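## Task

Take one of the grey pegs lying on the table and push it fully into a free hole of the black carbon ball held in the other gripper, until it latches.

## Robot and tools

Robot: two UR-style six-joint arms, left_arm and right_arm, each carrying a Robotiq 2F-85 two-finger gripper with a wrist camera. One gripper starts holding the ball; the other must pick up a peg and insert it.

Frame: the scene frame has its origin at table-top height, halfway between the two nominal arm bases. +z is up, +x points out over the table, and left_arm sits on the +y side (image left/right does not follow arm names). Calibrated bases: left_arm (-0.053, +0.481, +0.033) m, right_arm (-0.058, -0.522, +0.033) m. Gripper axes: fingers point along its +z, close along its y; a block sticks out about 10 cm toward its +x. end_effector_position is the point between the pads when closed; closed fingertips extend about 19 mm past it, fully open ones about 6 mm. Reported poses can be off by a few centimetres.

The 18-number row (used by execute_actions and move): values in [-1, 1], left arm first then right: left dx, dy, dz, rx, ry, rz, left gripper position, force_limit, speed, then the same nine for the right. Always send all 18 even if one arm is idle. dx..rz are an offset, not a pose: measured along scene axes from that arm's Hand target at the start of the action or move; 1.0 equals 0.6 m for dx/dy/dz and 180 degrees for rx/ry/rz, which form one rotation vector about the hand position. Sending all six as 0 re-commands the current Hand target. The three gripper numbers are absolute commands: position +1 fully open (85 mm), about -0.8 pads touching, -1 closes until blocked; force_limit and speed both range -1..+1 (speed -1 about 20 mm/s, 0 about 85, +1 about 150 mm/s; harder force_limit and faster closing grip harder). To leave a gripper alone, repeat its last three numbers; 0 is a real command. New force/speed only take effect when position changes by at least 0.01.

Tools:
- execute_actions(actions, cameras): actions is a list of actions; each action is a list of up to 15 rows (one per 1/30 s step); a short table holds its last row. Every row in an action counts from the same starting Hand target, so repeating an offset in a later action moves further. Images come back only for an empty list or when cameras names them.
- move(target, speed, blend, stop_force, zero, blocking, cameras): target is one 18-number row or a list of up to 15 rows, all offsets from the same starting Hand targets. speed is in m/s (0.002 to 3.6, default 0.25; rotation up to twice that in rad/s), one value or one per target. blend in m rounds corners in a list (0 = stop at each). stop_force in N (3 to 120, shared by both arms) ends an arm's path when its wrist sensor feels that much resistance; do not rely on it while the gripper rotates, and omit it when backing away from a contact. zero (only with stop_force, default true) re-zeroes the sensor first. blocking=false returns after about 0.5 s while the move continues (not allowed with stop_force). Paths are straight, do not avoid obstacles, and last at most 10 s. Avoid paths passing near an arm's own base.
- wait(seconds 0..10), stop() to brake a running move, zoom_image(camera, region [x0,y0,x1,y1] in pixels, max 504x504) on cam_high, cam_low, cam_left_wrist or cam_right_wrist, zero_wrist_force(arm), read_manual(section), finished_scene(scene number) to end the scene.

Results: per arm end_effector_position (m), end_effector_quat_wxyz, velocities, Joint positions and torques, Hand target (the last commanded pose after clipping; the next offsets start here; the gripper may rest short of it), Tool commands, Wrist force/torque in the gripper's own axes (plus the largest reading since last shown), object_status (0 moving, 1 stopped while opening, 2 stopped while closing = grasp, 3 reached request or pads met), position_measured in counts (3 open, 78 about 60 mm, 130 about 40 mm, 180 about 20 mm, 230 pads touching). A move adds a "move:" line: done, off_target, moving, held, fault, plus limits such as paced or held. Camera calibrations (intrinsics, T_world_to_cam) are given; wrist views may lag arm motion.

Control details: orientation commands are clipped to 32 degrees from the measured one each step; joint speed is capped near 3.14 rad/s, and motion lags commands by roughly 0.1 to 0.2 s, so fast moves overshoot. To stop pushing, command a target back behind the gripper.

Avoid: net force near 150 N or joint torque at its limit (wrist joints 26.6 N m, others 142) causes a 10 s arm fault; arms are stiff, so even a small overshoot into a firm surface can trigger one. Do not let the arms or a gripper clamp on the other arm's fingers. Do not drop parts, release moving parts, slam, or let anything leave the table. Avoid squeezing hard on a part still resting on the table, and avoid long stretched or loaded poses that overheat motors (MOTOR HOT warns; 85 °C brakes the arm for 30 to 60 s). Confirm the peg is seated and locked before calling finished_scene.

Each tool is called in YAML: its name, and indented under it one key for each argument.

## Session

execute_actions:
  actions: []

Scene clock: 0.00 s.
left_arm: end_effector_position=(+0.0871, -0.0351, +0.1654) position_measured=175 object_status=3 end_effector_quat_wxyz=(+0.506, +0.693, -0.440, +0.265) | right_arm: end_effector_position=(+0.3713, -0.5195, +0.2361) position_measured=3 object_status=3 end_effector_quat_wxyz=(+0.000, -0.003, +1.000, +0.000)
Joint positions: left_arm=[-1.477 -0.997 2.507 -4.293 -1.737 -3.602] | right_arm=[3.458 -1.419 -2.042 -1.252 1.571 0.316]
Joint velocities: within noise
Joint torques (N m): no reading
Wrist force (N): no reading
Wrist torque (N m): no reading
Wrist force, peak (N): no reading
Hand target: left_arm +0.0871, -0.0351, +0.1654; +0.506, +0.693, -0.440, +0.265 | right_arm +0.3713, -0.5195, +0.2361; +0.000, -0.003, +1.000, +0.000
Tool commands: left_gripper/position=-0.396078 left_gripper/force_limit=+1.0 left_gripper/speed=-1.0 right_gripper/position=+1.0 right_gripper/force_limit=+1.0 right_gripper/speed=+1.0

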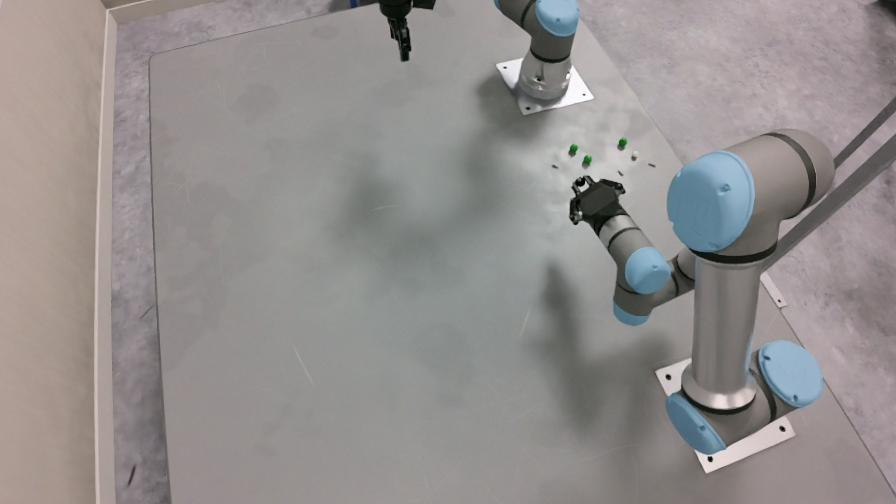

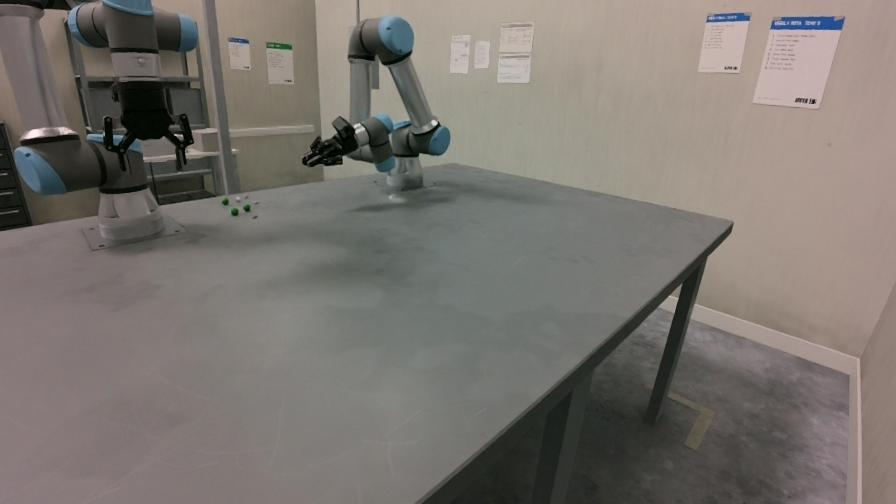

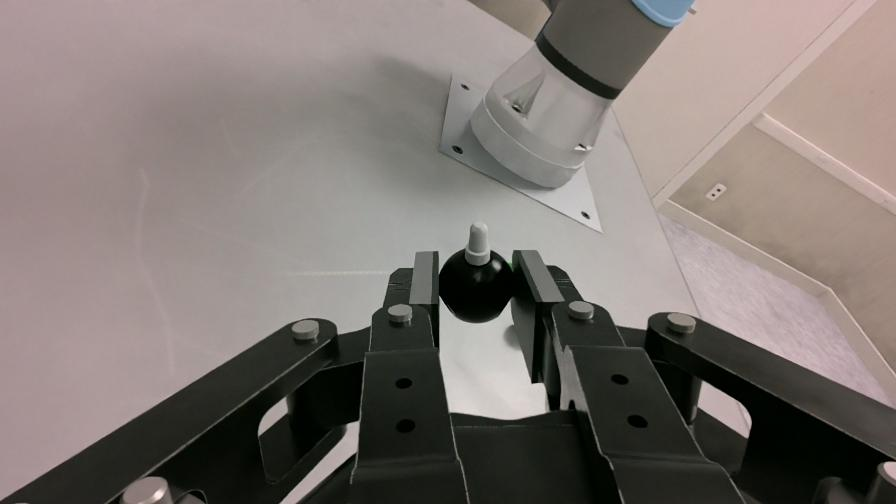

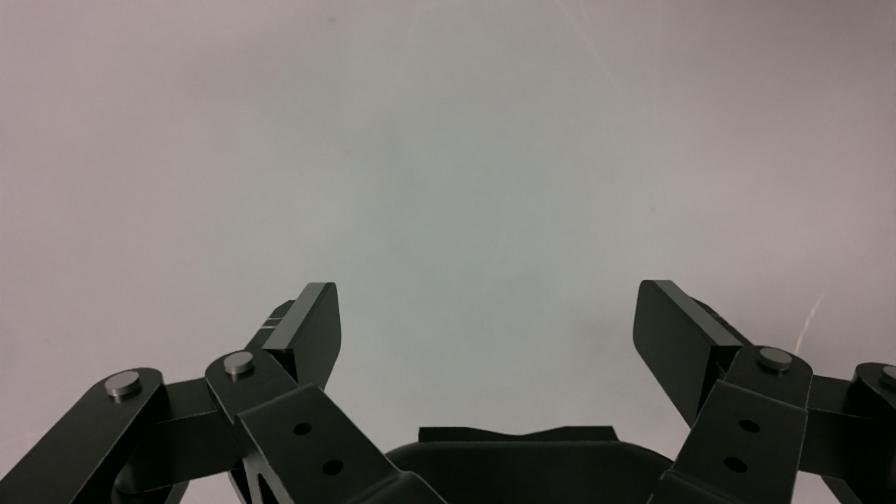

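zoom_image:
  camera: "cam_left_wrist"
  region: [420, 200, 540, 340]

zoom_image:
  camera: "cam_high"
  region: [540, 120, 680, 230]

zoom_image:
  camera: "cam_low"
  region: [210, 140, 350, 230]

Scaled by 3.600.

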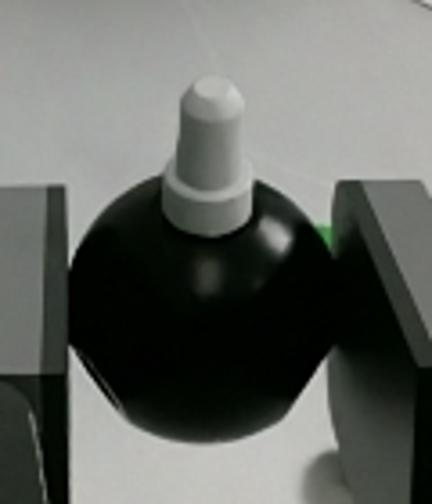

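Scaled by 3.600.

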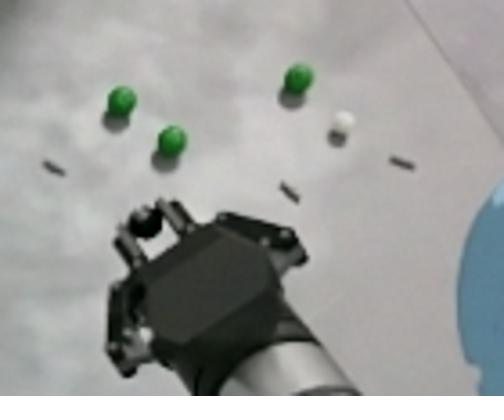

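Scaled by 3.600.

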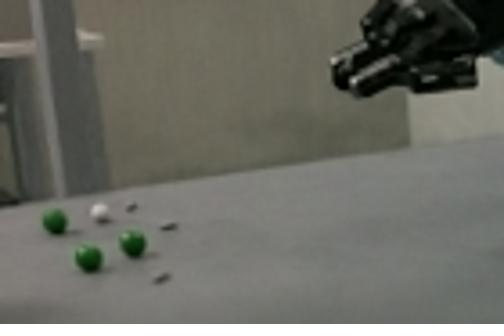

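move:
  target: [0,0,0,0,0,0,-1,0.3,-1, 0,0,0,0,0,0,1,1,1]

move:
  target: [0.355,0.058,0.19,0,0,0,-1,0.3,-1, -0.535,0.55,-0.05,0,0,0,1,1,1]
  cameras: ["all"]

Scene clock: 44.97 s.
left_arm: end_effector_position=(+0.0871, -0.0351, +0.1654) position_measured=180 object_status=0 end_effector_quat_wxyz=(+0.506, +0.693, -0.440, +0.265) | right_arm: end_effector_position=(+0.3713, -0.5195, +0.2361) position_measured=3 object_status=3 end_effector_quat_wxyz=(+0.000, -0.003, +1.000, +0.000)
Joint positions: left_arm=[-1.477 -0.997 2.507 -4.293 -1.737 -3.602] | right_arm=[3.458 -1.419 -2.042 -1.252 1.571 0.316]
Joint torques (N m): left_arm=[-1.06 -24.99 -0.76 -2.38 -1.19 -1.22] | right_arm=[0.12 16.43 26.07 2.94 0.1 -0.11]
Wrist force (N): left_arm=[0.2 -0.1 0.0] | right_arm=[-0.3 0.1 0.0]
Wrist torque (N m): left_arm=[-0.01 -0.04 0.00] | right_arm=[0.01 0.05 0.00]
Wrist force, peak (N): left_arm=[0.0 -0.5 -0.2] | right_arm=[-0.3 0.4 -0.1]
Hand target: left_arm +0.0871, -0.0351, +0.1654; +0.506, +0.693, -0.440, +0.265 | right_arm +0.3713, -0.5195, +0.2361; +0.000, -0.003, +1.000, +0.000
Off the commanded pose: left_arm 0.000 m, 0 deg | right_arm 0.000 m, 0 deg.
move: done

Scene clock: 47.47 s.
left_arm: end_effector_position=(+0.3001, -0.0003, +0.2794) position_measured=180 object_status=2 end_effector_quat_wxyz=(+0.506, +0.693, -0.440, +0.265) | right_arm: end_effector_position=(+0.0503, -0.1896, +0.2061) position_measured=3 object_status=3 end_effector_quat_wxyz=(+0.000, -0.003, +1.000, +0.000)
Joint positions: left_arm=[-0.879 -1.224 2.159 -3.598 -2.287 -3.336] | right_arm=[4.784 -1.22 -2.265 -1.227 1.571 1.642]
Joint torques (N m): left_arm=[14.39 -43.89 -28.28 -1.33 -2.67 1.45] | right_arm=[9.48 2.54 38.13 4.76 -1.16 2.61]
Wrist force (N): left_arm=[0.2 -0.2 -0.1] | right_arm=[-0.2 0.2 0.1]
Wrist torque (N m): left_arm=[-0.03 -0.01 -0.09] | right_arm=[0.02 0.03 -0.19]
Wrist force, peak (N): left_arm=[1.2 -0.7 -0.6] | right_arm=[1.8 1.8 0.0]
Hand target: left_arm +0.3001, -0.0003, +0.2794; +0.506, +0.693, -0.440, +0.265 | right_arm +0.0503, -0.1895, +0.2061; +0.000, -0.003, +1.000, +0.000
Off the commanded pose: left_arm 0.000 m, 0 deg | right_arm 0.000 m, 0 deg.
move: done
camera_calibration:
cam_left_wrist: T_world_to_cam=[[-0.880091, -0.0761278, 0.468662, 0.137801], [-0.398701, 0.654493, -0.642399, 0.313411], [-0.257832, -0.752226, -0.606366, 0.375542], [0, 0, 0, 1]] pos_world=[0.343061, 0.0878579, 0.364469]
cam_right_wrist: T_world_to_cam=[[0.00497648, 0.999911, 0.0123926, 0.192885], [0.94266, -0.00882656, 0.333638, -0.090708], [0.333718, 0.0100217, -0.94262, 0.301182], [0, 0, 0, 1]] pos_world=[-0.0159627, -0.196687, 0.311773]

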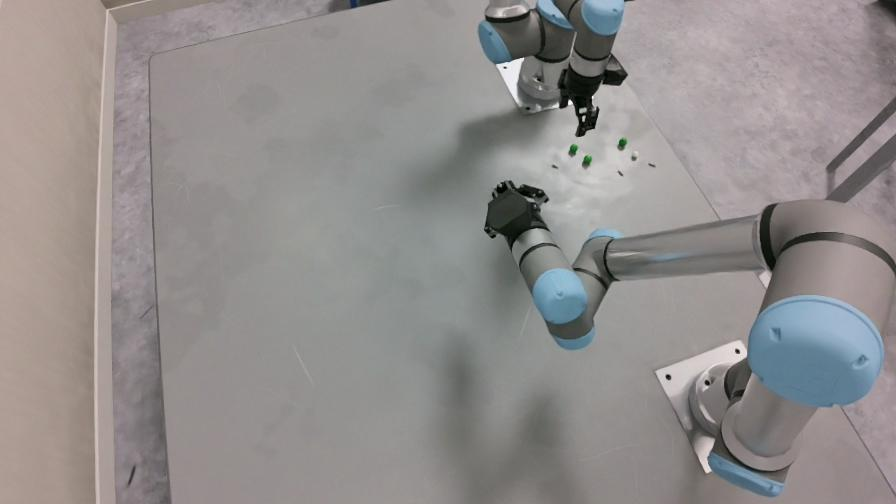

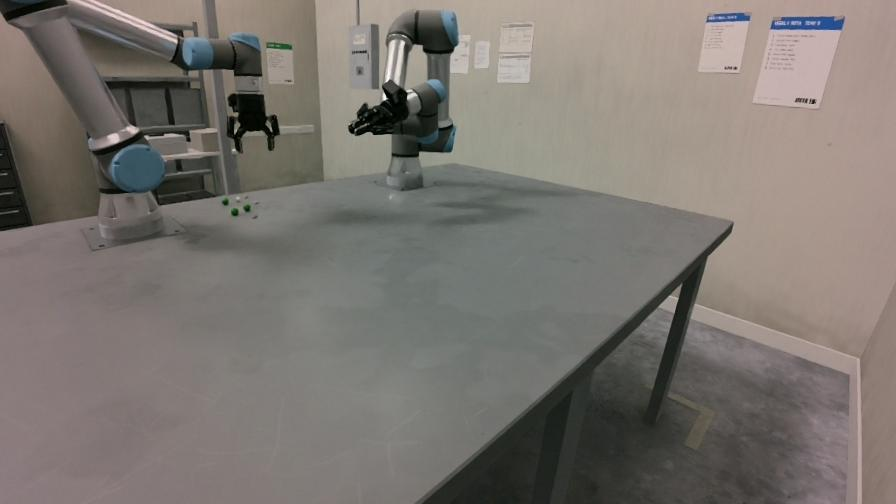

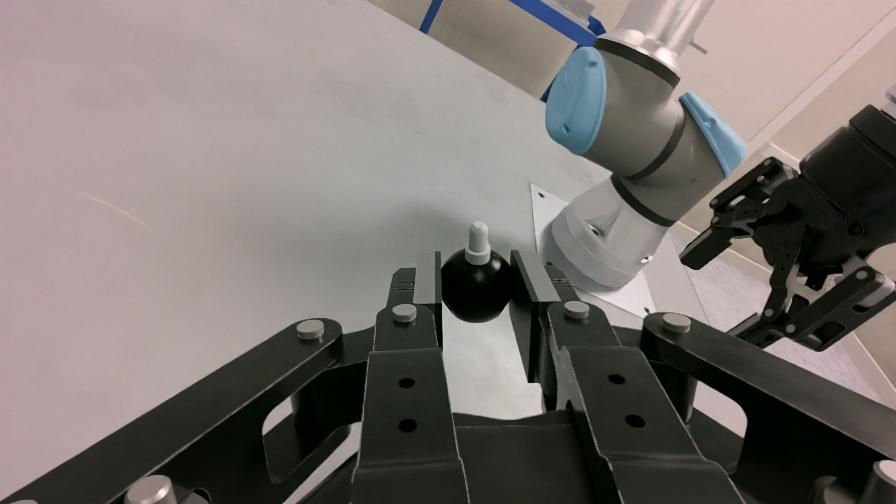

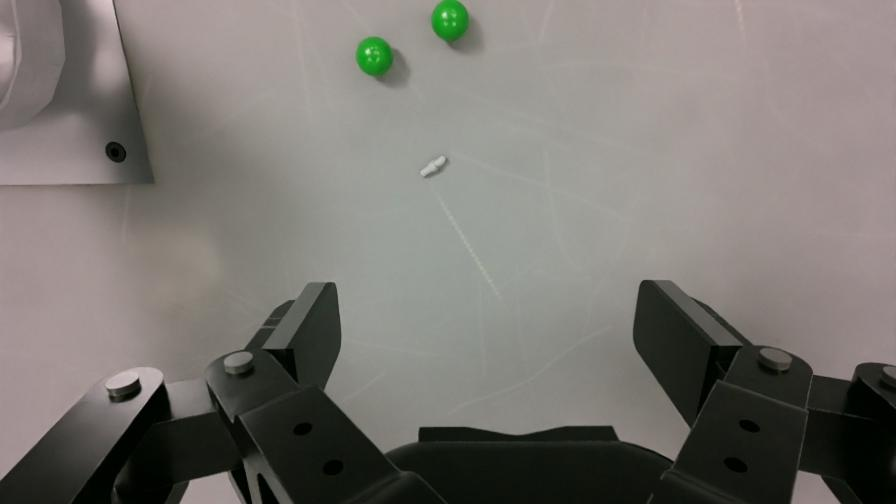

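zoom_image:
  camera: "cam_right_wrist"
  region: [393, 136, 473, 196]

zoom_image:
  camera: "cam_low"
  region: [330, 80, 450, 150]

Scaled by 6.300.

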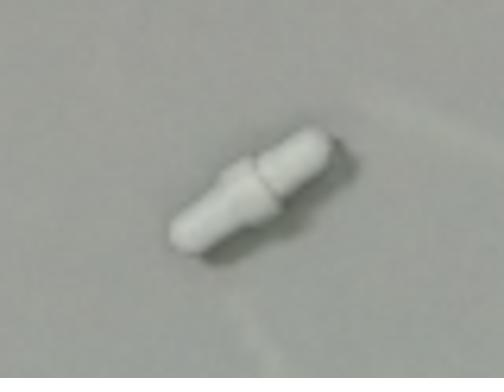

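Scaled by 4.200.

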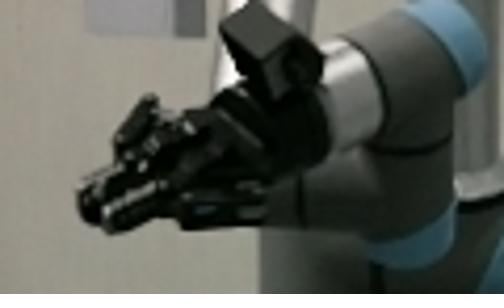

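move:
  target: [0,0,0,0,0,0,-1,0.3,-1, -0.018,-0.0435,-0.177,0,0,0.689,-0.38,1,1]
  cameras: ["cam_right_wrist","cam_high"]

Scene clock: 81.73 s.
left_arm: end_effector_position=(+0.3001, -0.0003, +0.2794) position_measured=180 object_status=2 end_effector_quat_wxyz=(+0.506, +0.693, -0.440, +0.265) | right_arm: end_effector_position=(+0.0395, -0.2156, +0.0999) position_measured=177 object_status=3 end_effector_quat_wxyz=(+0.000, +0.884, -0.467, +0.000)
Joint positions: left_arm=[-0.879 -1.224 2.159 -3.598 -2.287 -3.336] | right_arm=[4.827 -1.309 -2.522 -0.881 1.571 -0.479]
Joint torques (N m): left_arm=[13.87 -44.22 -27.71 -1.36 -2.98 1.49] | right_arm=[-10.01 1.06 12.24 4.85 1.62 -2.68]
Wrist force (N): left_arm=[0.3 0.1 -0.1] | right_arm=[-0.2 0.3 -0.2]
Wrist torque (N m): left_arm=[0.02 -0.04 -0.09] | right_arm=[0.04 0.03 0.01]
Wrist force, peak (N): left_arm=[0.6 0.1 -0.2] | right_arm=[-0.2 0.6 -0.5]
Hand target: left_arm +0.3001, -0.0003, +0.2794; +0.506, +0.693, -0.440, +0.265 | right_arm +0.0395, -0.2156, +0.0999; +0.000, +0.884, -0.467, +0.000
Off the commanded pose: left_arm 0.000 m, 0 deg | right_arm 0.000 m, 0 deg.
move: done
camera_calibration:
cam_right_wrist: T_world_to_cam=[[-0.831579, -0.555269, 0.0124017, -0.0820592], [-0.520037, 0.786268, 0.333682, 0.183852], [-0.195034, 0.271033, -0.942604, 0.282094], [0, 0, 0, 1]] pos_world=[0.0823893, -0.266579, 0.205573]
Images, in order (width x height): cam_high 896x504, cam_right_wrist 896x504.

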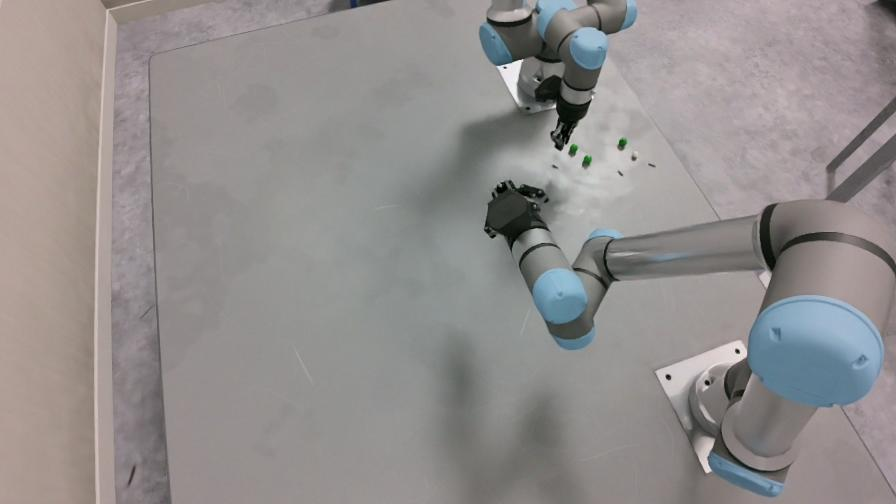

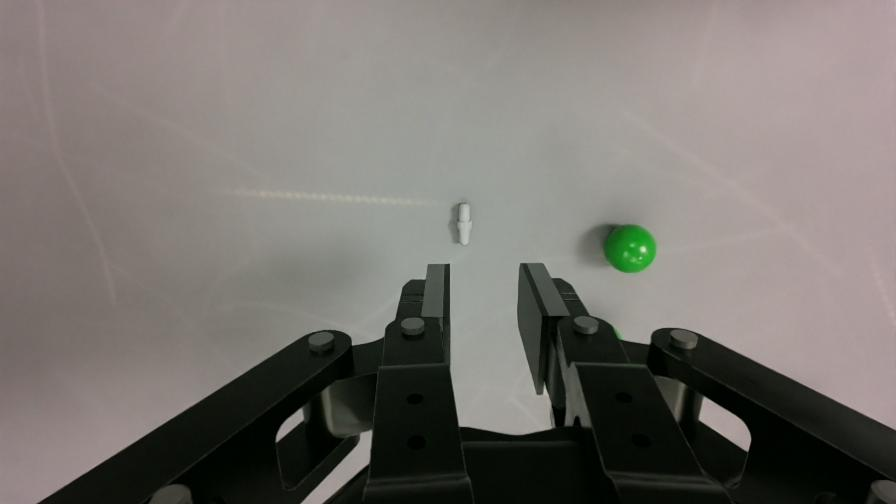

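move:
  target: [0,0,0,0,0,0,-1,0.3,-1, 0.0065,0.0043,-0.0915,0,0,0,-0.38,1,1]
  cameras: ["cam_right_wrist"]
  speed: 0.15

zoom_image:
  camera: "cam_right_wrist"
  region: [400, 220, 580, 400]

Scene clock: 90.90 s.
left_arm: end_effector_position=(+0.3001, -0.0003, +0.2794) position_measured=180 object_status=2 end_effector_quat_wxyz=(+0.506, +0.693, -0.440, +0.265) | right_arm: end_effector_position=(+0.0434, -0.2131, +0.0450) position_measured=177 object_status=3 end_effector_quat_wxyz=(+0.000, +0.884, -0.467, +0.000)
Joint positions: left_arm=[-0.879 -1.224 2.159 -3.598 -2.287 -3.336] | right_arm=[4.813 -1.492 -2.593 -0.627 1.571 -0.493]
Joint torques (N m): left_arm=[12.96 -44.27 -28.95 -1.44 -3.05 1.23] | right_arm=[-11.06 5.56 6.18 4.94 1.71 -2.38]
Wrist force (N): left_arm=[0.3 0.1 0.1] | right_arm=[-0.2 0.1 -0.2]
Wrist torque (N m): left_arm=[0.01 -0.04 -0.08] | right_arm=[0.01 0.04 0.02]
Wrist force, peak (N): left_arm=[0.6 0.0 -0.2] | right_arm=[-0.3 0.2 -1.3]
Hand target: left_arm +0.3001, -0.0003, +0.2794; +0.506, +0.693, -0.440, +0.265 | right_arm +0.0434, -0.2131, +0.0450; +0.000, +0.884, -0.467, +0.000
Off the commanded pose: left_arm 0.000 m, 0 deg | right_arm 0.000 m, 0 deg.
move: done
camera_calibration:
cam_right_wrist: T_world_to_cam=[[-0.831536, -0.555333, 0.0123732, -0.0767629], [-0.520106, 0.786223, 0.333682, 0.202228], [-0.195033, 0.271033, -0.942605, 0.230428], [0, 0, 0, 1]] pos_world=[0.08629, -0.264079, 0.150673]
Images, in order (width x height): cam_right_wrist 896x504.

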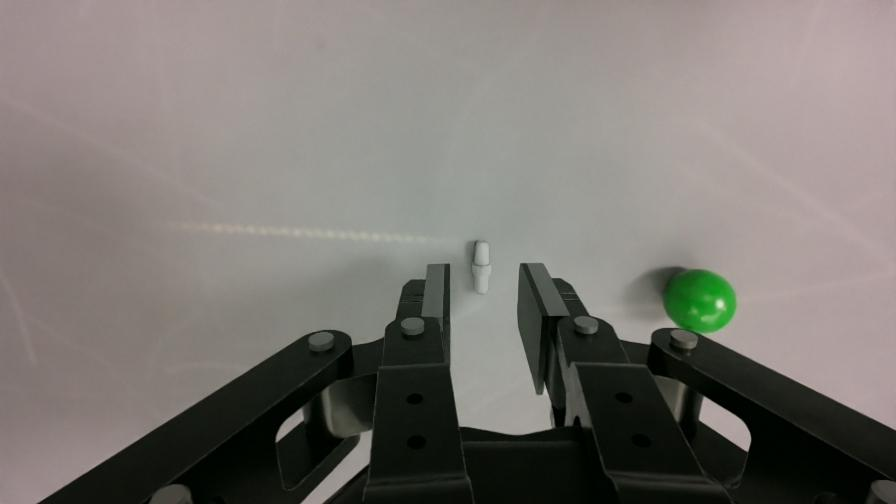

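Scaled by 2.800.

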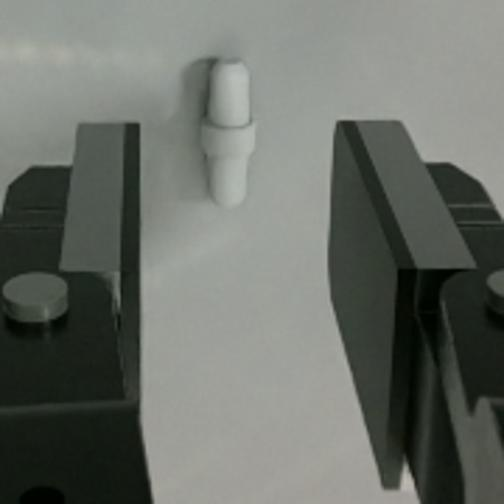

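move:
  target: [0,0,0,0,0,0,-1,0.3,-1, 0.0075,-0.011,-0.03,0,0,0,-0.38,1,1]
  cameras: ["cam_right_wrist"]
  speed: 0.1

zoom_image:
  camera: "cam_right_wrist"
  region: [400, 220, 580, 400]

Scene clock: 110.80 s.
left_arm: end_effector_position=(+0.3001, -0.0003, +0.2794) position_measured=180 object_status=2 end_effector_quat_wxyz=(+0.506, +0.693, -0.440, +0.265) | right_arm: end_effector_position=(+0.0479, -0.2196, +0.0270) position_measured=177 object_status=3 end_effector_quat_wxyz=(+0.000, +0.884, -0.467, +0.000)
Joint positions: left_arm=[-0.879 -1.224 2.159 -3.598 -2.287 -3.336] | right_arm=[4.8 -1.549 -2.626 -0.538 1.571 -0.506]
Joint torques (N m): left_arm=[12.84 -43.18 -28.3 -1.48 -2.69 1.33] | right_arm=[-10.88 5.75 5.34 5.03 0.59 -2.32]
Wrist force (N): left_arm=[0.3 -0.2 0.0] | right_arm=[-0.1 0.1 0.1]
Wrist torque (N m): left_arm=[-0.03 -0.03 -0.09] | right_arm=[0.02 0.02 0.01]
Wrist force, peak (N): left_arm=[0.6 -0.3 -0.1] | right_arm=[-0.4 0.2 -0.6]
Hand target: left_arm +0.3001, -0.0003, +0.2794; +0.506, +0.693, -0.440, +0.265 | right_arm +0.0479, -0.2197, +0.0270; +0.000, +0.884, -0.467, +0.000
Off the commanded pose: left_arm 0.000 m, 0 deg | right_arm 0.000 m, 0 deg.
move: done
camera_calibration:
cam_right_wrist: T_world_to_cam=[[-0.831553, -0.55531, 0.0122949, -0.0764447], [-0.520115, 0.786237, 0.333633, 0.215775], [-0.194936, 0.271038, -0.942623, 0.216123], [0, 0, 0, 1]] pos_world=[0.0907906, -0.270679, 0.132673]
Images, in order (width x height): cam_right_wrist 896x504.

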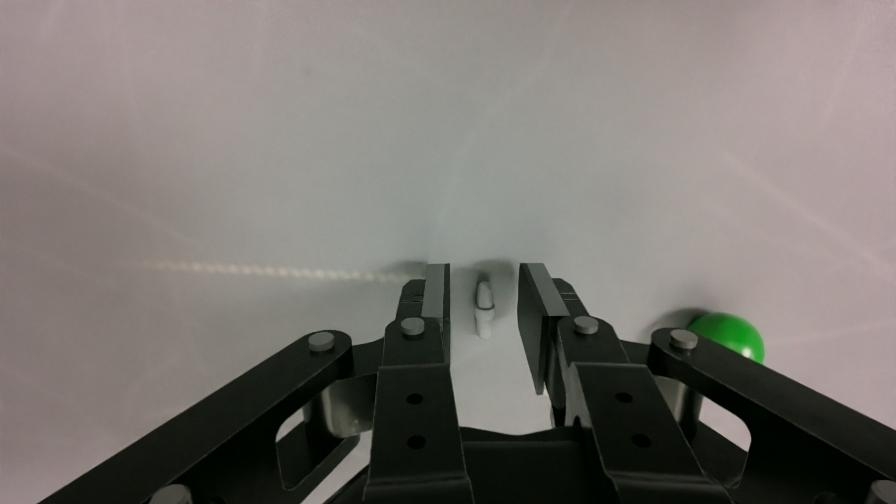

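Scaled by 2.800.

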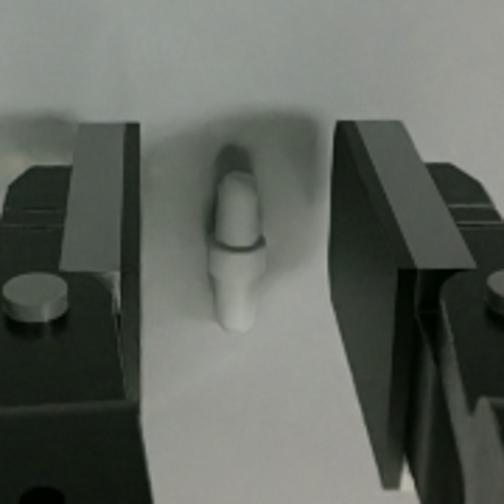

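move:
  target: [0,0,0,0,0,0,-1,0.3,-1, 0,0,-0.033,0,0,0,-0.38,1,1]
  cameras: ["cam_right_wrist"]
  speed: 0.008
  stop_force: 4

zoom_image:
  camera: "cam_right_wrist"
  region: [400, 220, 580, 400]

Scene clock: 116.83 s.
left_arm: end_effector_position=(+0.3001, -0.0003, +0.2794) position_measured=180 object_status=2 end_effector_quat_wxyz=(+0.506, +0.693, -0.440, +0.265) | right_arm: end_effector_position=(+0.0479, -0.2197, +0.0194) position_measured=177 object_status=3 end_effector_quat_wxyz=(+0.000, +0.884, -0.467, +0.000)
Joint positions: left_arm=[-0.879 -1.224 2.159 -3.598 -2.287 -3.336] | right_arm=[4.8 -1.58 -2.634 -0.498 1.571 -0.506]
Joint torques (N m): left_arm=[13.41 -43.74 -27.28 -1.48 -2.89 1.29] | right_arm=[-7.25 19.03 23.95 2.02 -1.21 -1.41]
Wrist force (N): left_arm=[0.4 0.1 0.2] | right_arm=[-1.0 0.1 -1.8]
Wrist torque (N m): left_arm=[0.02 -0.05 -0.09] | right_arm=[0.05 0.01 0.00]
Wrist force, peak (N): left_arm=[0.1 0.1 -0.6] | right_arm=[21.6 13.4 -62.6]
Hand target: left_arm +0.3001, -0.0003, +0.2794; +0.506, +0.693, -0.440, +0.265 | right_arm +0.0479, -0.2197, +0.0194; +0.000, +0.884, -0.467, +0.000 (not the last commanded pose)
Off the commanded pose: left_arm 0.000 m, 0 deg | right_arm 0.012 m, 0 deg.
move: contact (right_arm)
camera_calibration:
cam_right_wrist: T_world_to_cam=[[-0.831525, -0.555348, 0.0124251, -0.0763813], [-0.520121, 0.786244, 0.333608, 0.218317], [-0.195038, 0.270941, -0.94263, 0.208943], [0, 0, 0, 1]] pos_world=[0.0907901, -0.27068, 0.125073]
Images, in order (width x height): cam_right_wrist 896x504.

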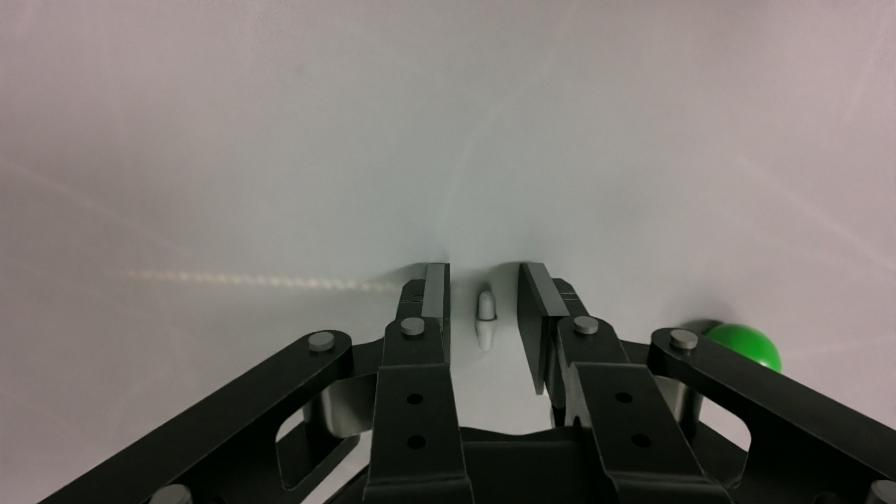

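Scaled by 2.800.

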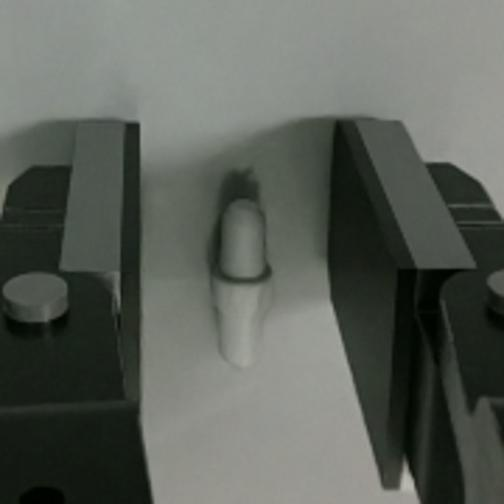

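move:
  target: [0,0,0,0,0,0,-1,0.3,-1, 0.0022,-0.0057,0.0013,0,0,0,-0.38,1,1]
  cameras: ["cam_right_wrist"]
  speed: 0.03

zoom_image:
  camera: "cam_right_wrist"
  region: [430, 250, 550, 370]

Scene clock: 126.10 s.
left_arm: end_effector_position=(+0.3001, -0.0003, +0.2794) position_measured=180 object_status=2 end_effector_quat_wxyz=(+0.506, +0.693, -0.440, +0.265) | right_arm: end_effector_position=(+0.0492, -0.2230, +0.0202) position_measured=177 object_status=3 end_effector_quat_wxyz=(+0.000, +0.884, -0.467, +0.000)
Joint positions: left_arm=[-0.879 -1.224 2.159 -3.598 -2.287 -3.336] | right_arm=[4.797 -1.57 -2.64 -0.502 1.571 -0.509]
Joint torques (N m): left_arm=[13.57 -42.89 -27.64 -1.44 -2.82 1.36] | right_arm=[-9.85 19.78 5.98 1.51 -0.97 -2.49]
Wrist force (N): left_arm=[0.1 0.0 0.1] | right_arm=[-0.3 0.2 0.1]
Wrist torque (N m): left_arm=[0.00 0.00 -0.09] | right_arm=[0.03 0.04 0.01]
Wrist force, peak (N): left_arm=[0.3 0.0 -0.4] | right_arm=[-0.9 0.2 -2.0]
Hand target: left_arm +0.3001, -0.0003, +0.2794; +0.506, +0.693, -0.440, +0.265 | right_arm +0.0492, -0.2231, +0.0202; +0.000, +0.884, -0.467, +0.000
Off the commanded pose: left_arm 0.000 m, 0 deg | right_arm 0.000 m, 0 deg.
move: done
camera_calibration:
cam_right_wrist: T_world_to_cam=[[-0.831536, -0.555333, 0.0123732, -0.077131], [-0.520106, 0.786223, 0.333682, 0.221304], [-0.195033, 0.271033, -0.942605, 0.210866], [0, 0, 0, 1]] pos_world=[0.09209, -0.273979, 0.125873]
Images, in order (width x height): cam_right_wrist 896x504.

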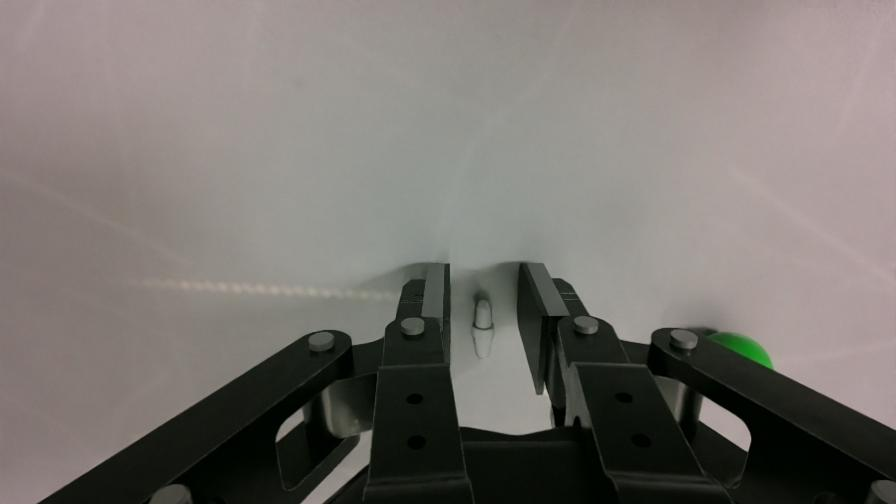

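Scaled by 4.200.

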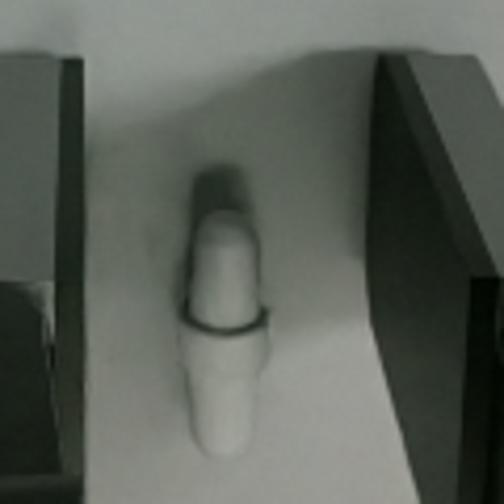

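move:
  target: [0,0,0,0,0,0,-1,0.3,-1, 0.0028,-0.0042,0,0,0,0,-0.38,1,1]
  cameras: ["cam_right_wrist"]
  speed: 0.03

zoom_image:
  camera: "cam_right_wrist"
  region: [430, 250, 550, 370]

Scene clock: 132.60 s.
left_arm: end_effector_position=(+0.3001, -0.0003, +0.2794) position_measured=180 object_status=2 end_effector_quat_wxyz=(+0.506, +0.693, -0.440, +0.265) | right_arm: end_effector_position=(+0.0508, -0.2255, +0.0202) position_measured=177 object_status=3 end_effector_quat_wxyz=(+0.000, +0.884, -0.467, +0.000)
Joint positions: left_arm=[-0.879 -1.224 2.159 -3.598 -2.287 -3.336] | right_arm=[4.792 -1.565 -2.645 -0.502 1.571 -0.514]
Joint torques (N m): left_arm=[13.55 -42.9 -27.8 -1.41 -2.81 1.49] | right_arm=[-11 20.22 5.71 1.43 -1.03 -2.26]
Wrist force (N): left_arm=[0.1 0.1 -0.1] | right_arm=[-0.1 0.2 -0.1]
Wrist torque (N m): left_arm=[0.02 0.00 -0.09] | right_arm=[0.03 0.01 0.01]
Wrist force, peak (N): left_arm=[0.6 -0.1 -0.2] | right_arm=[-0.6 0.2 -0.2]
Hand target: left_arm +0.3001, -0.0003, +0.2794; +0.506, +0.693, -0.440, +0.265 | right_arm +0.0509, -0.2256, +0.0202; +0.000, +0.884, -0.467, +0.000
Off the commanded pose: left_arm 0.000 m, 0 deg | right_arm 0.000 m, 0 deg.
move: done
camera_calibration:
cam_right_wrist: T_world_to_cam=[[-0.831536, -0.555333, 0.0123732, -0.0771057], [-0.520106, 0.786223, 0.333682, 0.224153], [-0.195033, 0.271033, -0.942605, 0.211875], [0, 0, 0, 1]] pos_world=[0.09379, -0.276479, 0.125873]
Images, in order (width x height): cam_right_wrist 896x504.

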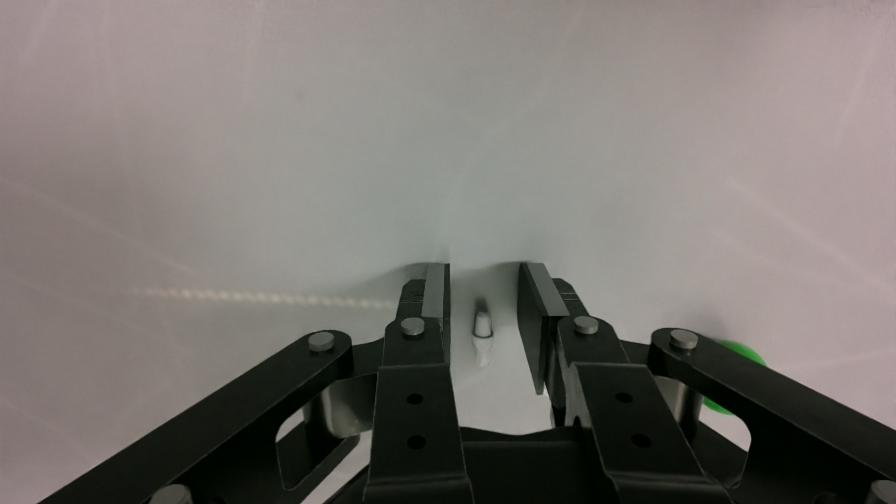

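Scaled by 4.200.

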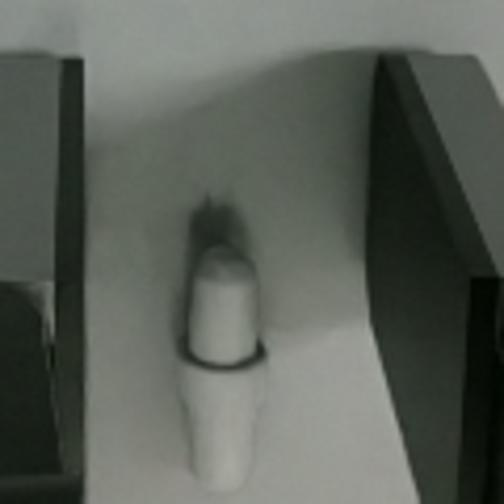

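move:
  target: [0,0,0,0,0,0,-1,0.3,-1, 0.0013,-0.0019,0,0,0,0,-0.38,1,1]
  speed: 0.03

move:
  target: [0,0,0,0,0,0,-1,0.3,-1, 0,0,0,0,0,0,-1,0.2,-1]
  cameras: ["cam_right_wrist"]

zoom_image:
  camera: "cam_right_wrist"
  region: [430, 250, 550, 370]

Scene clock: 138.37 s.
left_arm: end_effector_position=(+0.3001, -0.0003, +0.2794) position_measured=180 object_status=2 end_effector_quat_wxyz=(+0.506, +0.693, -0.440, +0.265) | right_arm: end_effector_position=(+0.0516, -0.2267, +0.0202) position_measured=177 object_status=3 end_effector_quat_wxyz=(+0.000, +0.884, -0.467, +0.000)
Joint positions: left_arm=[-0.879 -1.224 2.159 -3.598 -2.287 -3.336] | right_arm=[4.789 -1.563 -2.647 -0.502 1.571 -0.517]
Joint torques (N m): left_arm=[14.44 -43.34 -26.5 -1.54 -2.75 1.01] | right_arm=[-11.22 19.16 5.52 1.38 -1.11 -2.46]
Wrist force (N): left_arm=[0.3 -0.1 0.0] | right_arm=[0.0 0.0 -0.1]
Wrist torque (N m): left_arm=[-0.02 -0.04 -0.09] | right_arm=[0.00 0.00 0.01]
Wrist force, peak (N): left_arm=[0.5 -0.3 -0.1] | right_arm=[0.0 0.4 0.4]
Hand target: left_arm +0.3001, -0.0003, +0.2794; +0.506, +0.693, -0.440, +0.265 | right_arm +0.0516, -0.2267, +0.0202; +0.000, +0.884, -0.467, +0.000
Off the commanded pose: left_arm 0.000 m, 0 deg | right_arm 0.000 m, 0 deg.
move: done

Scene clock: 139.90 s.
left_arm: end_effector_position=(+0.3001, -0.0003, +0.2794) position_measured=180 object_status=2 end_effector_quat_wxyz=(+0.506, +0.693, -0.440, +0.265) | right_arm: end_effector_position=(+0.0516, -0.2267, +0.0202) position_measured=230 object_status=0 end_effector_quat_wxyz=(+0.000, +0.884, -0.467, +0.000)
Joint positions: left_arm=[-0.879 -1.224 2.159 -3.598 -2.287 -3.336] | right_arm=[4.789 -1.563 -2.647 -0.502 1.571 -0.517]
Joint torques (N m): left_arm=[13.98 -44.05 -27.49 -1.47 -2.73 1.14] | right_arm=[-11.32 19.33 4.71 1.46 -1.11 -2.3]
Wrist force (N): left_arm=[0.2 0.0 -0.1] | right_arm=[-0.2 0.2 0.1]
Wrist torque (N m): left_arm=[-0.01 -0.02 -0.09] | right_arm=[0.02 0.03 0.02]
Wrist force, peak (N): left_arm=[0.4 -0.3 -0.4] | right_arm=[-0.2 0.5 0.1]
Hand target: left_arm +0.3001, -0.0003, +0.2794; +0.506, +0.693, -0.440, +0.265 | right_arm +0.0516, -0.2267, +0.0202; +0.000, +0.884, -0.467, +0.000
Off the commanded pose: left_arm 0.000 m, 0 deg | right_arm 0.000 m, 0 deg.
move: done
camera_calibration:
cam_right_wrist: T_world_to_cam=[[-0.831536, -0.555333, 0.0123732, -0.0771069], [-0.520106, 0.786223, 0.333682, 0.225513], [-0.195033, 0.271033, -0.942605, 0.212356], [0, 0, 0, 1]] pos_world=[0.09459, -0.277679, 0.125873]
Images, in order (width x height): cam_right_wrist 896x504.

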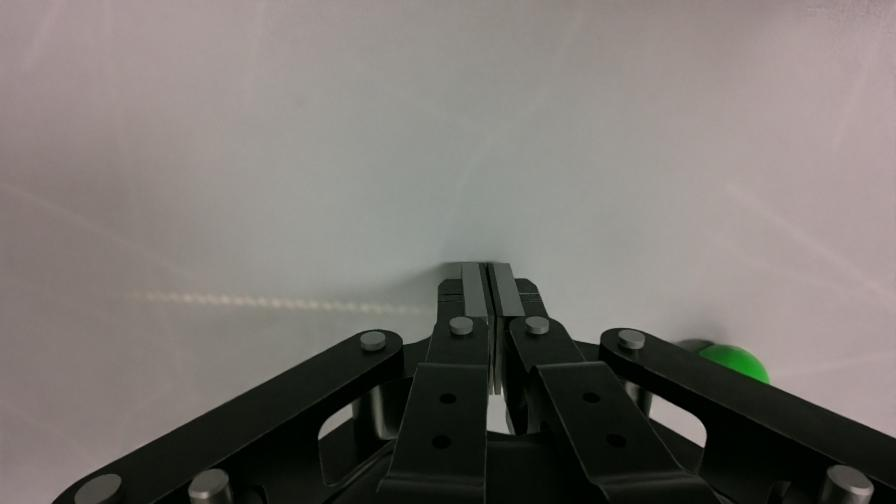

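Scaled by 4.200.

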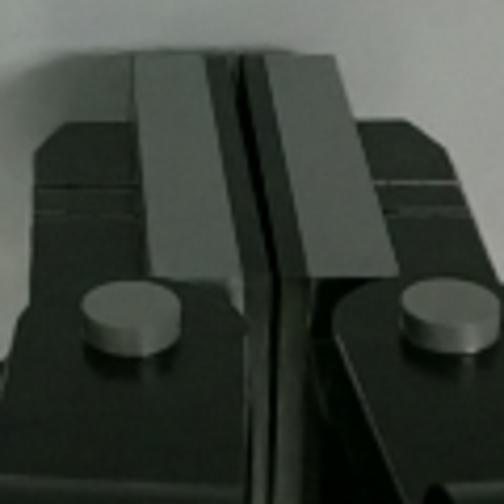

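move:
  target: [0,0,0,0,0,0,-1,0.3,-1, 0,0,0,0,0,0,-0.37,0.2,-1]
  cameras: ["cam_right_wrist"]

zoom_image:
  camera: "cam_right_wrist"
  region: [430, 250, 550, 370]

Scene clock: 144.90 s.
left_arm: end_effector_position=(+0.3001, -0.0003, +0.2794) position_measured=180 object_status=2 end_effector_quat_wxyz=(+0.506, +0.693, -0.440, +0.265) | right_arm: end_effector_position=(+0.0516, -0.2267, +0.0202) position_measured=176 object_status=0 end_effector_quat_wxyz=(+0.000, +0.884, -0.467, +0.000)
Joint positions: left_arm=[-0.879 -1.224 2.159 -3.598 -2.287 -3.336] | right_arm=[4.789 -1.563 -2.647 -0.502 1.571 -0.517]
Joint torques (N m): left_arm=[13.45 -43.94 -27.53 -1.54 -2.82 0.92] | right_arm=[-10.06 19.18 3.82 1.47 -1.02 -2.21]
Wrist force (N): left_arm=[0.2 -0.1 0.0] | right_arm=[-0.4 0.2 0.0]
Wrist torque (N m): left_arm=[-0.02 -0.02 -0.09] | right_arm=[0.02 0.05 0.01]
Wrist force, peak (N): left_arm=[0.7 -0.1 -0.2] | right_arm=[-0.1 0.4 0.4]
Hand target: left_arm +0.3001, -0.0003, +0.2794; +0.506, +0.693, -0.440, +0.265 | right_arm +0.0516, -0.2267, +0.0202; +0.000, +0.884, -0.467, +0.000
Off the commanded pose: left_arm 0.000 m, 0 deg | right_arm 0.000 m, 0 deg.
move: done
camera_calibration:
cam_right_wrist: T_world_to_cam=[[-0.831536, -0.555333, 0.0123732, -0.0771069], [-0.520106, 0.786223, 0.333682, 0.225513], [-0.195033, 0.271033, -0.942605, 0.212356], [0, 0, 0, 1]] pos_world=[0.09459, -0.277679, 0.125873]
Images, in order (width x height): cam_right_wrist 896x504.

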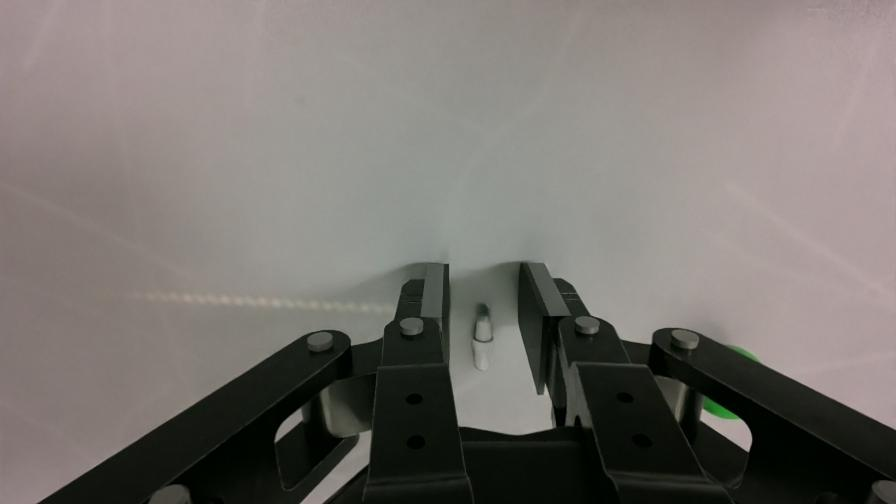

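Scaled by 4.200.

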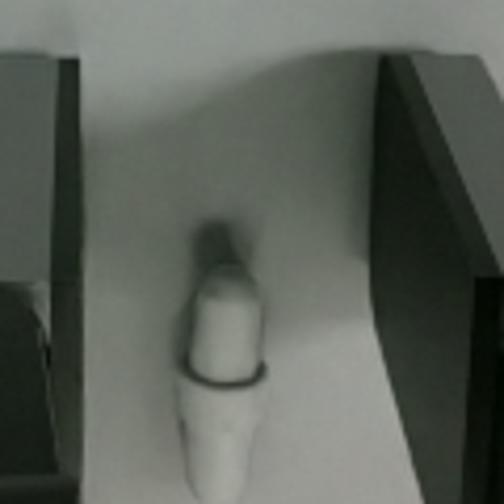

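move:
  target: [0,0,0,0,0,0,-1,0.3,-1, -0.0052,0.0076,0,0,0,0,-0.37,0.2,-1]
  speed: 0.03
  cameras: ["cam_right_wrist"]

zoom_image:
  camera: "cam_right_wrist"
  region: [430, 250, 550, 370]

move:
  target: [0,0,0,0,0,0,-1,0.3,-1, 0,0,0,0,0,0,-1,0.2,-1]
  cameras: ["cam_right_wrist"]

zoom_image:
  camera: "cam_right_wrist"
  region: [430, 250, 550, 370]

Scene clock: 164.43 s.
left_arm: end_effector_position=(+0.3001, -0.0003, +0.2794) position_measured=180 object_status=2 end_effector_quat_wxyz=(+0.506, +0.693, -0.440, +0.265) | right_arm: end_effector_position=(+0.0486, -0.2223, +0.0202) position_measured=176 object_status=3 end_effector_quat_wxyz=(+0.000, +0.884, -0.467, +0.000)
Joint positions: left_arm=[-0.879 -1.224 2.159 -3.598 -2.287 -3.336] | right_arm=[4.799 -1.571 -2.639 -0.502 1.571 -0.508]
Joint torques (N m): left_arm=[14.66 -44.94 -28.48 -1.81 -2.66 1.02] | right_arm=[10.51 6.56 24.99 3.43 0.02 2.06]
Wrist force (N): left_arm=[0.2 -0.2 0.0] | right_arm=[-0.1 0.2 0.1]
Wrist torque (N m): left_arm=[-0.02 -0.03 -0.09] | right_arm=[0.02 0.02 -0.19]
Wrist force, peak (N): left_arm=[0.6 -0.1 0.0] | right_arm=[-0.6 0.1 -0.3]
Hand target: left_arm +0.3001, -0.0003, +0.2794; +0.506, +0.693, -0.440, +0.265 | right_arm +0.0485, -0.2222, +0.0202; +0.000, +0.884, -0.467, +0.000
Off the commanded pose: left_arm 0.000 m, 0 deg | right_arm 0.000 m, 0 deg.
move: done
camera_calibration:
cam_right_wrist: T_world_to_cam=[[-0.831525, -0.555348, 0.0124251, -0.077253], [-0.520121, 0.786244, 0.333608, 0.220458], [-0.195038, 0.270941, -0.94263, 0.210539], [0, 0, 0, 1]] pos_world=[0.0914901, -0.27328, 0.125873]
Images, in order (width x height): cam_right_wrist 896x504.

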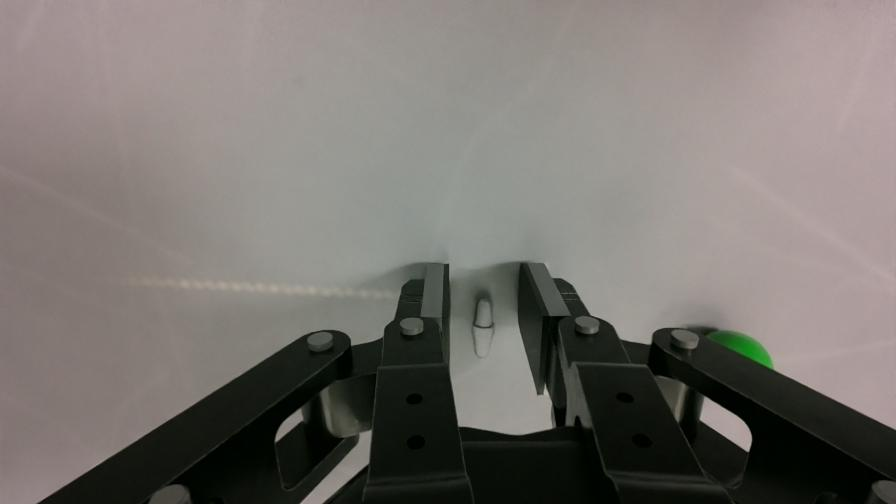

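Scaled by 4.200.

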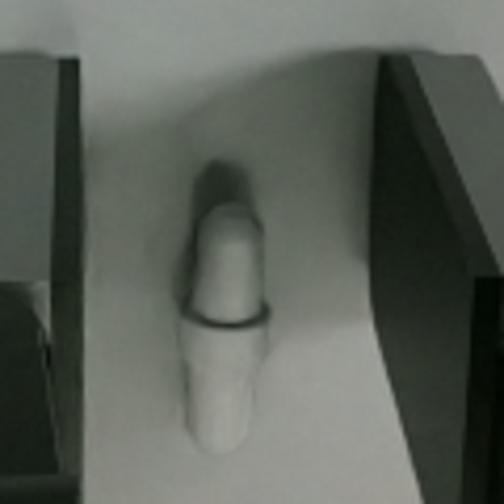

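Scene clock: 165.87 s.
left_arm: end_effector_position=(+0.3001, -0.0003, +0.2794) position_measured=180 object_status=2 end_effector_quat_wxyz=(+0.506, +0.693, -0.440, +0.265) | right_arm: end_effector_position=(+0.0485, -0.2222, +0.0202) position_measured=224 object_status=0 end_effector_quat_wxyz=(+0.000, +0.884, -0.467, +0.000)
Joint positions: left_arm=[-0.879 -1.224 2.159 -3.598 -2.287 -3.336] | right_arm=[4.799 -1.571 -2.639 -0.502 1.571 -0.507]
Joint torques (N m): left_arm=[12.62 -42.38 -27.91 -1.61 -2.51 0.95] | right_arm=[9.59 6.95 25.53 4.78 0.07 2.34]
Wrist force (N): left_arm=[0.3 0.1 0.0] | right_arm=[0.5 -0.2 -1.3]
Wrist torque (N m): left_arm=[0.01 -0.04 -0.09] | right_arm=[0.00 0.01 -0.19]
Wrist force, peak (N): left_arm=[0.4 0.0 -0.3] | right_arm=[0.5 0.0 -1.6]
Hand target: left_arm +0.3001, -0.0003, +0.2794; +0.506, +0.693, -0.440, +0.265 | right_arm +0.0485, -0.2222, +0.0202; +0.000, +0.884, -0.467, +0.000
Off the commanded pose: left_arm 0.000 m, 0 deg | right_arm 0.000 m, 0 deg.
move: done
camera_calibration:
cam_right_wrist: T_world_to_cam=[[-0.831536, -0.555333, 0.0123732, -0.0771856], [-0.520106, 0.786223, 0.333682, 0.220362], [-0.195033, 0.271033, -0.942605, 0.210532], [0, 0, 0, 1]] pos_world=[0.09149, -0.273179, 0.125873]
Images, in order (width x height): cam_right_wrist 896x504.

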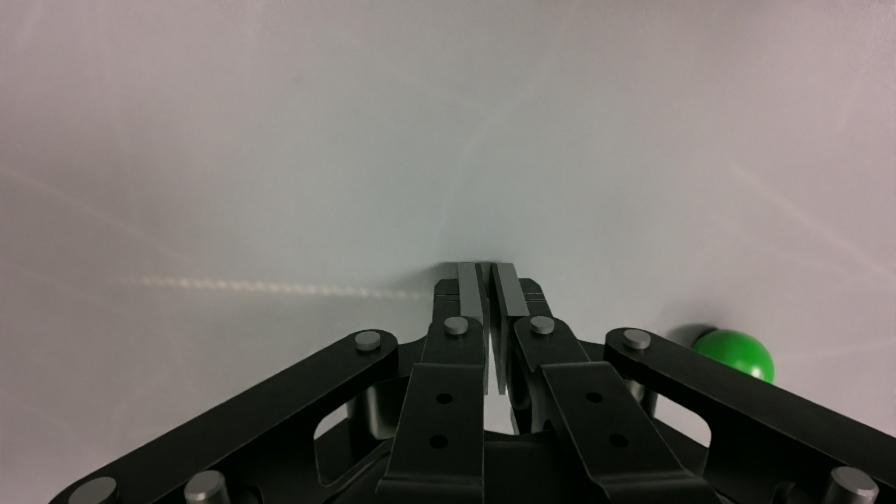

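Scaled by 4.200.

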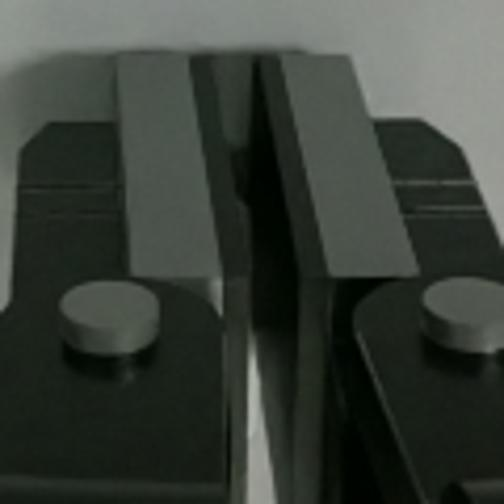

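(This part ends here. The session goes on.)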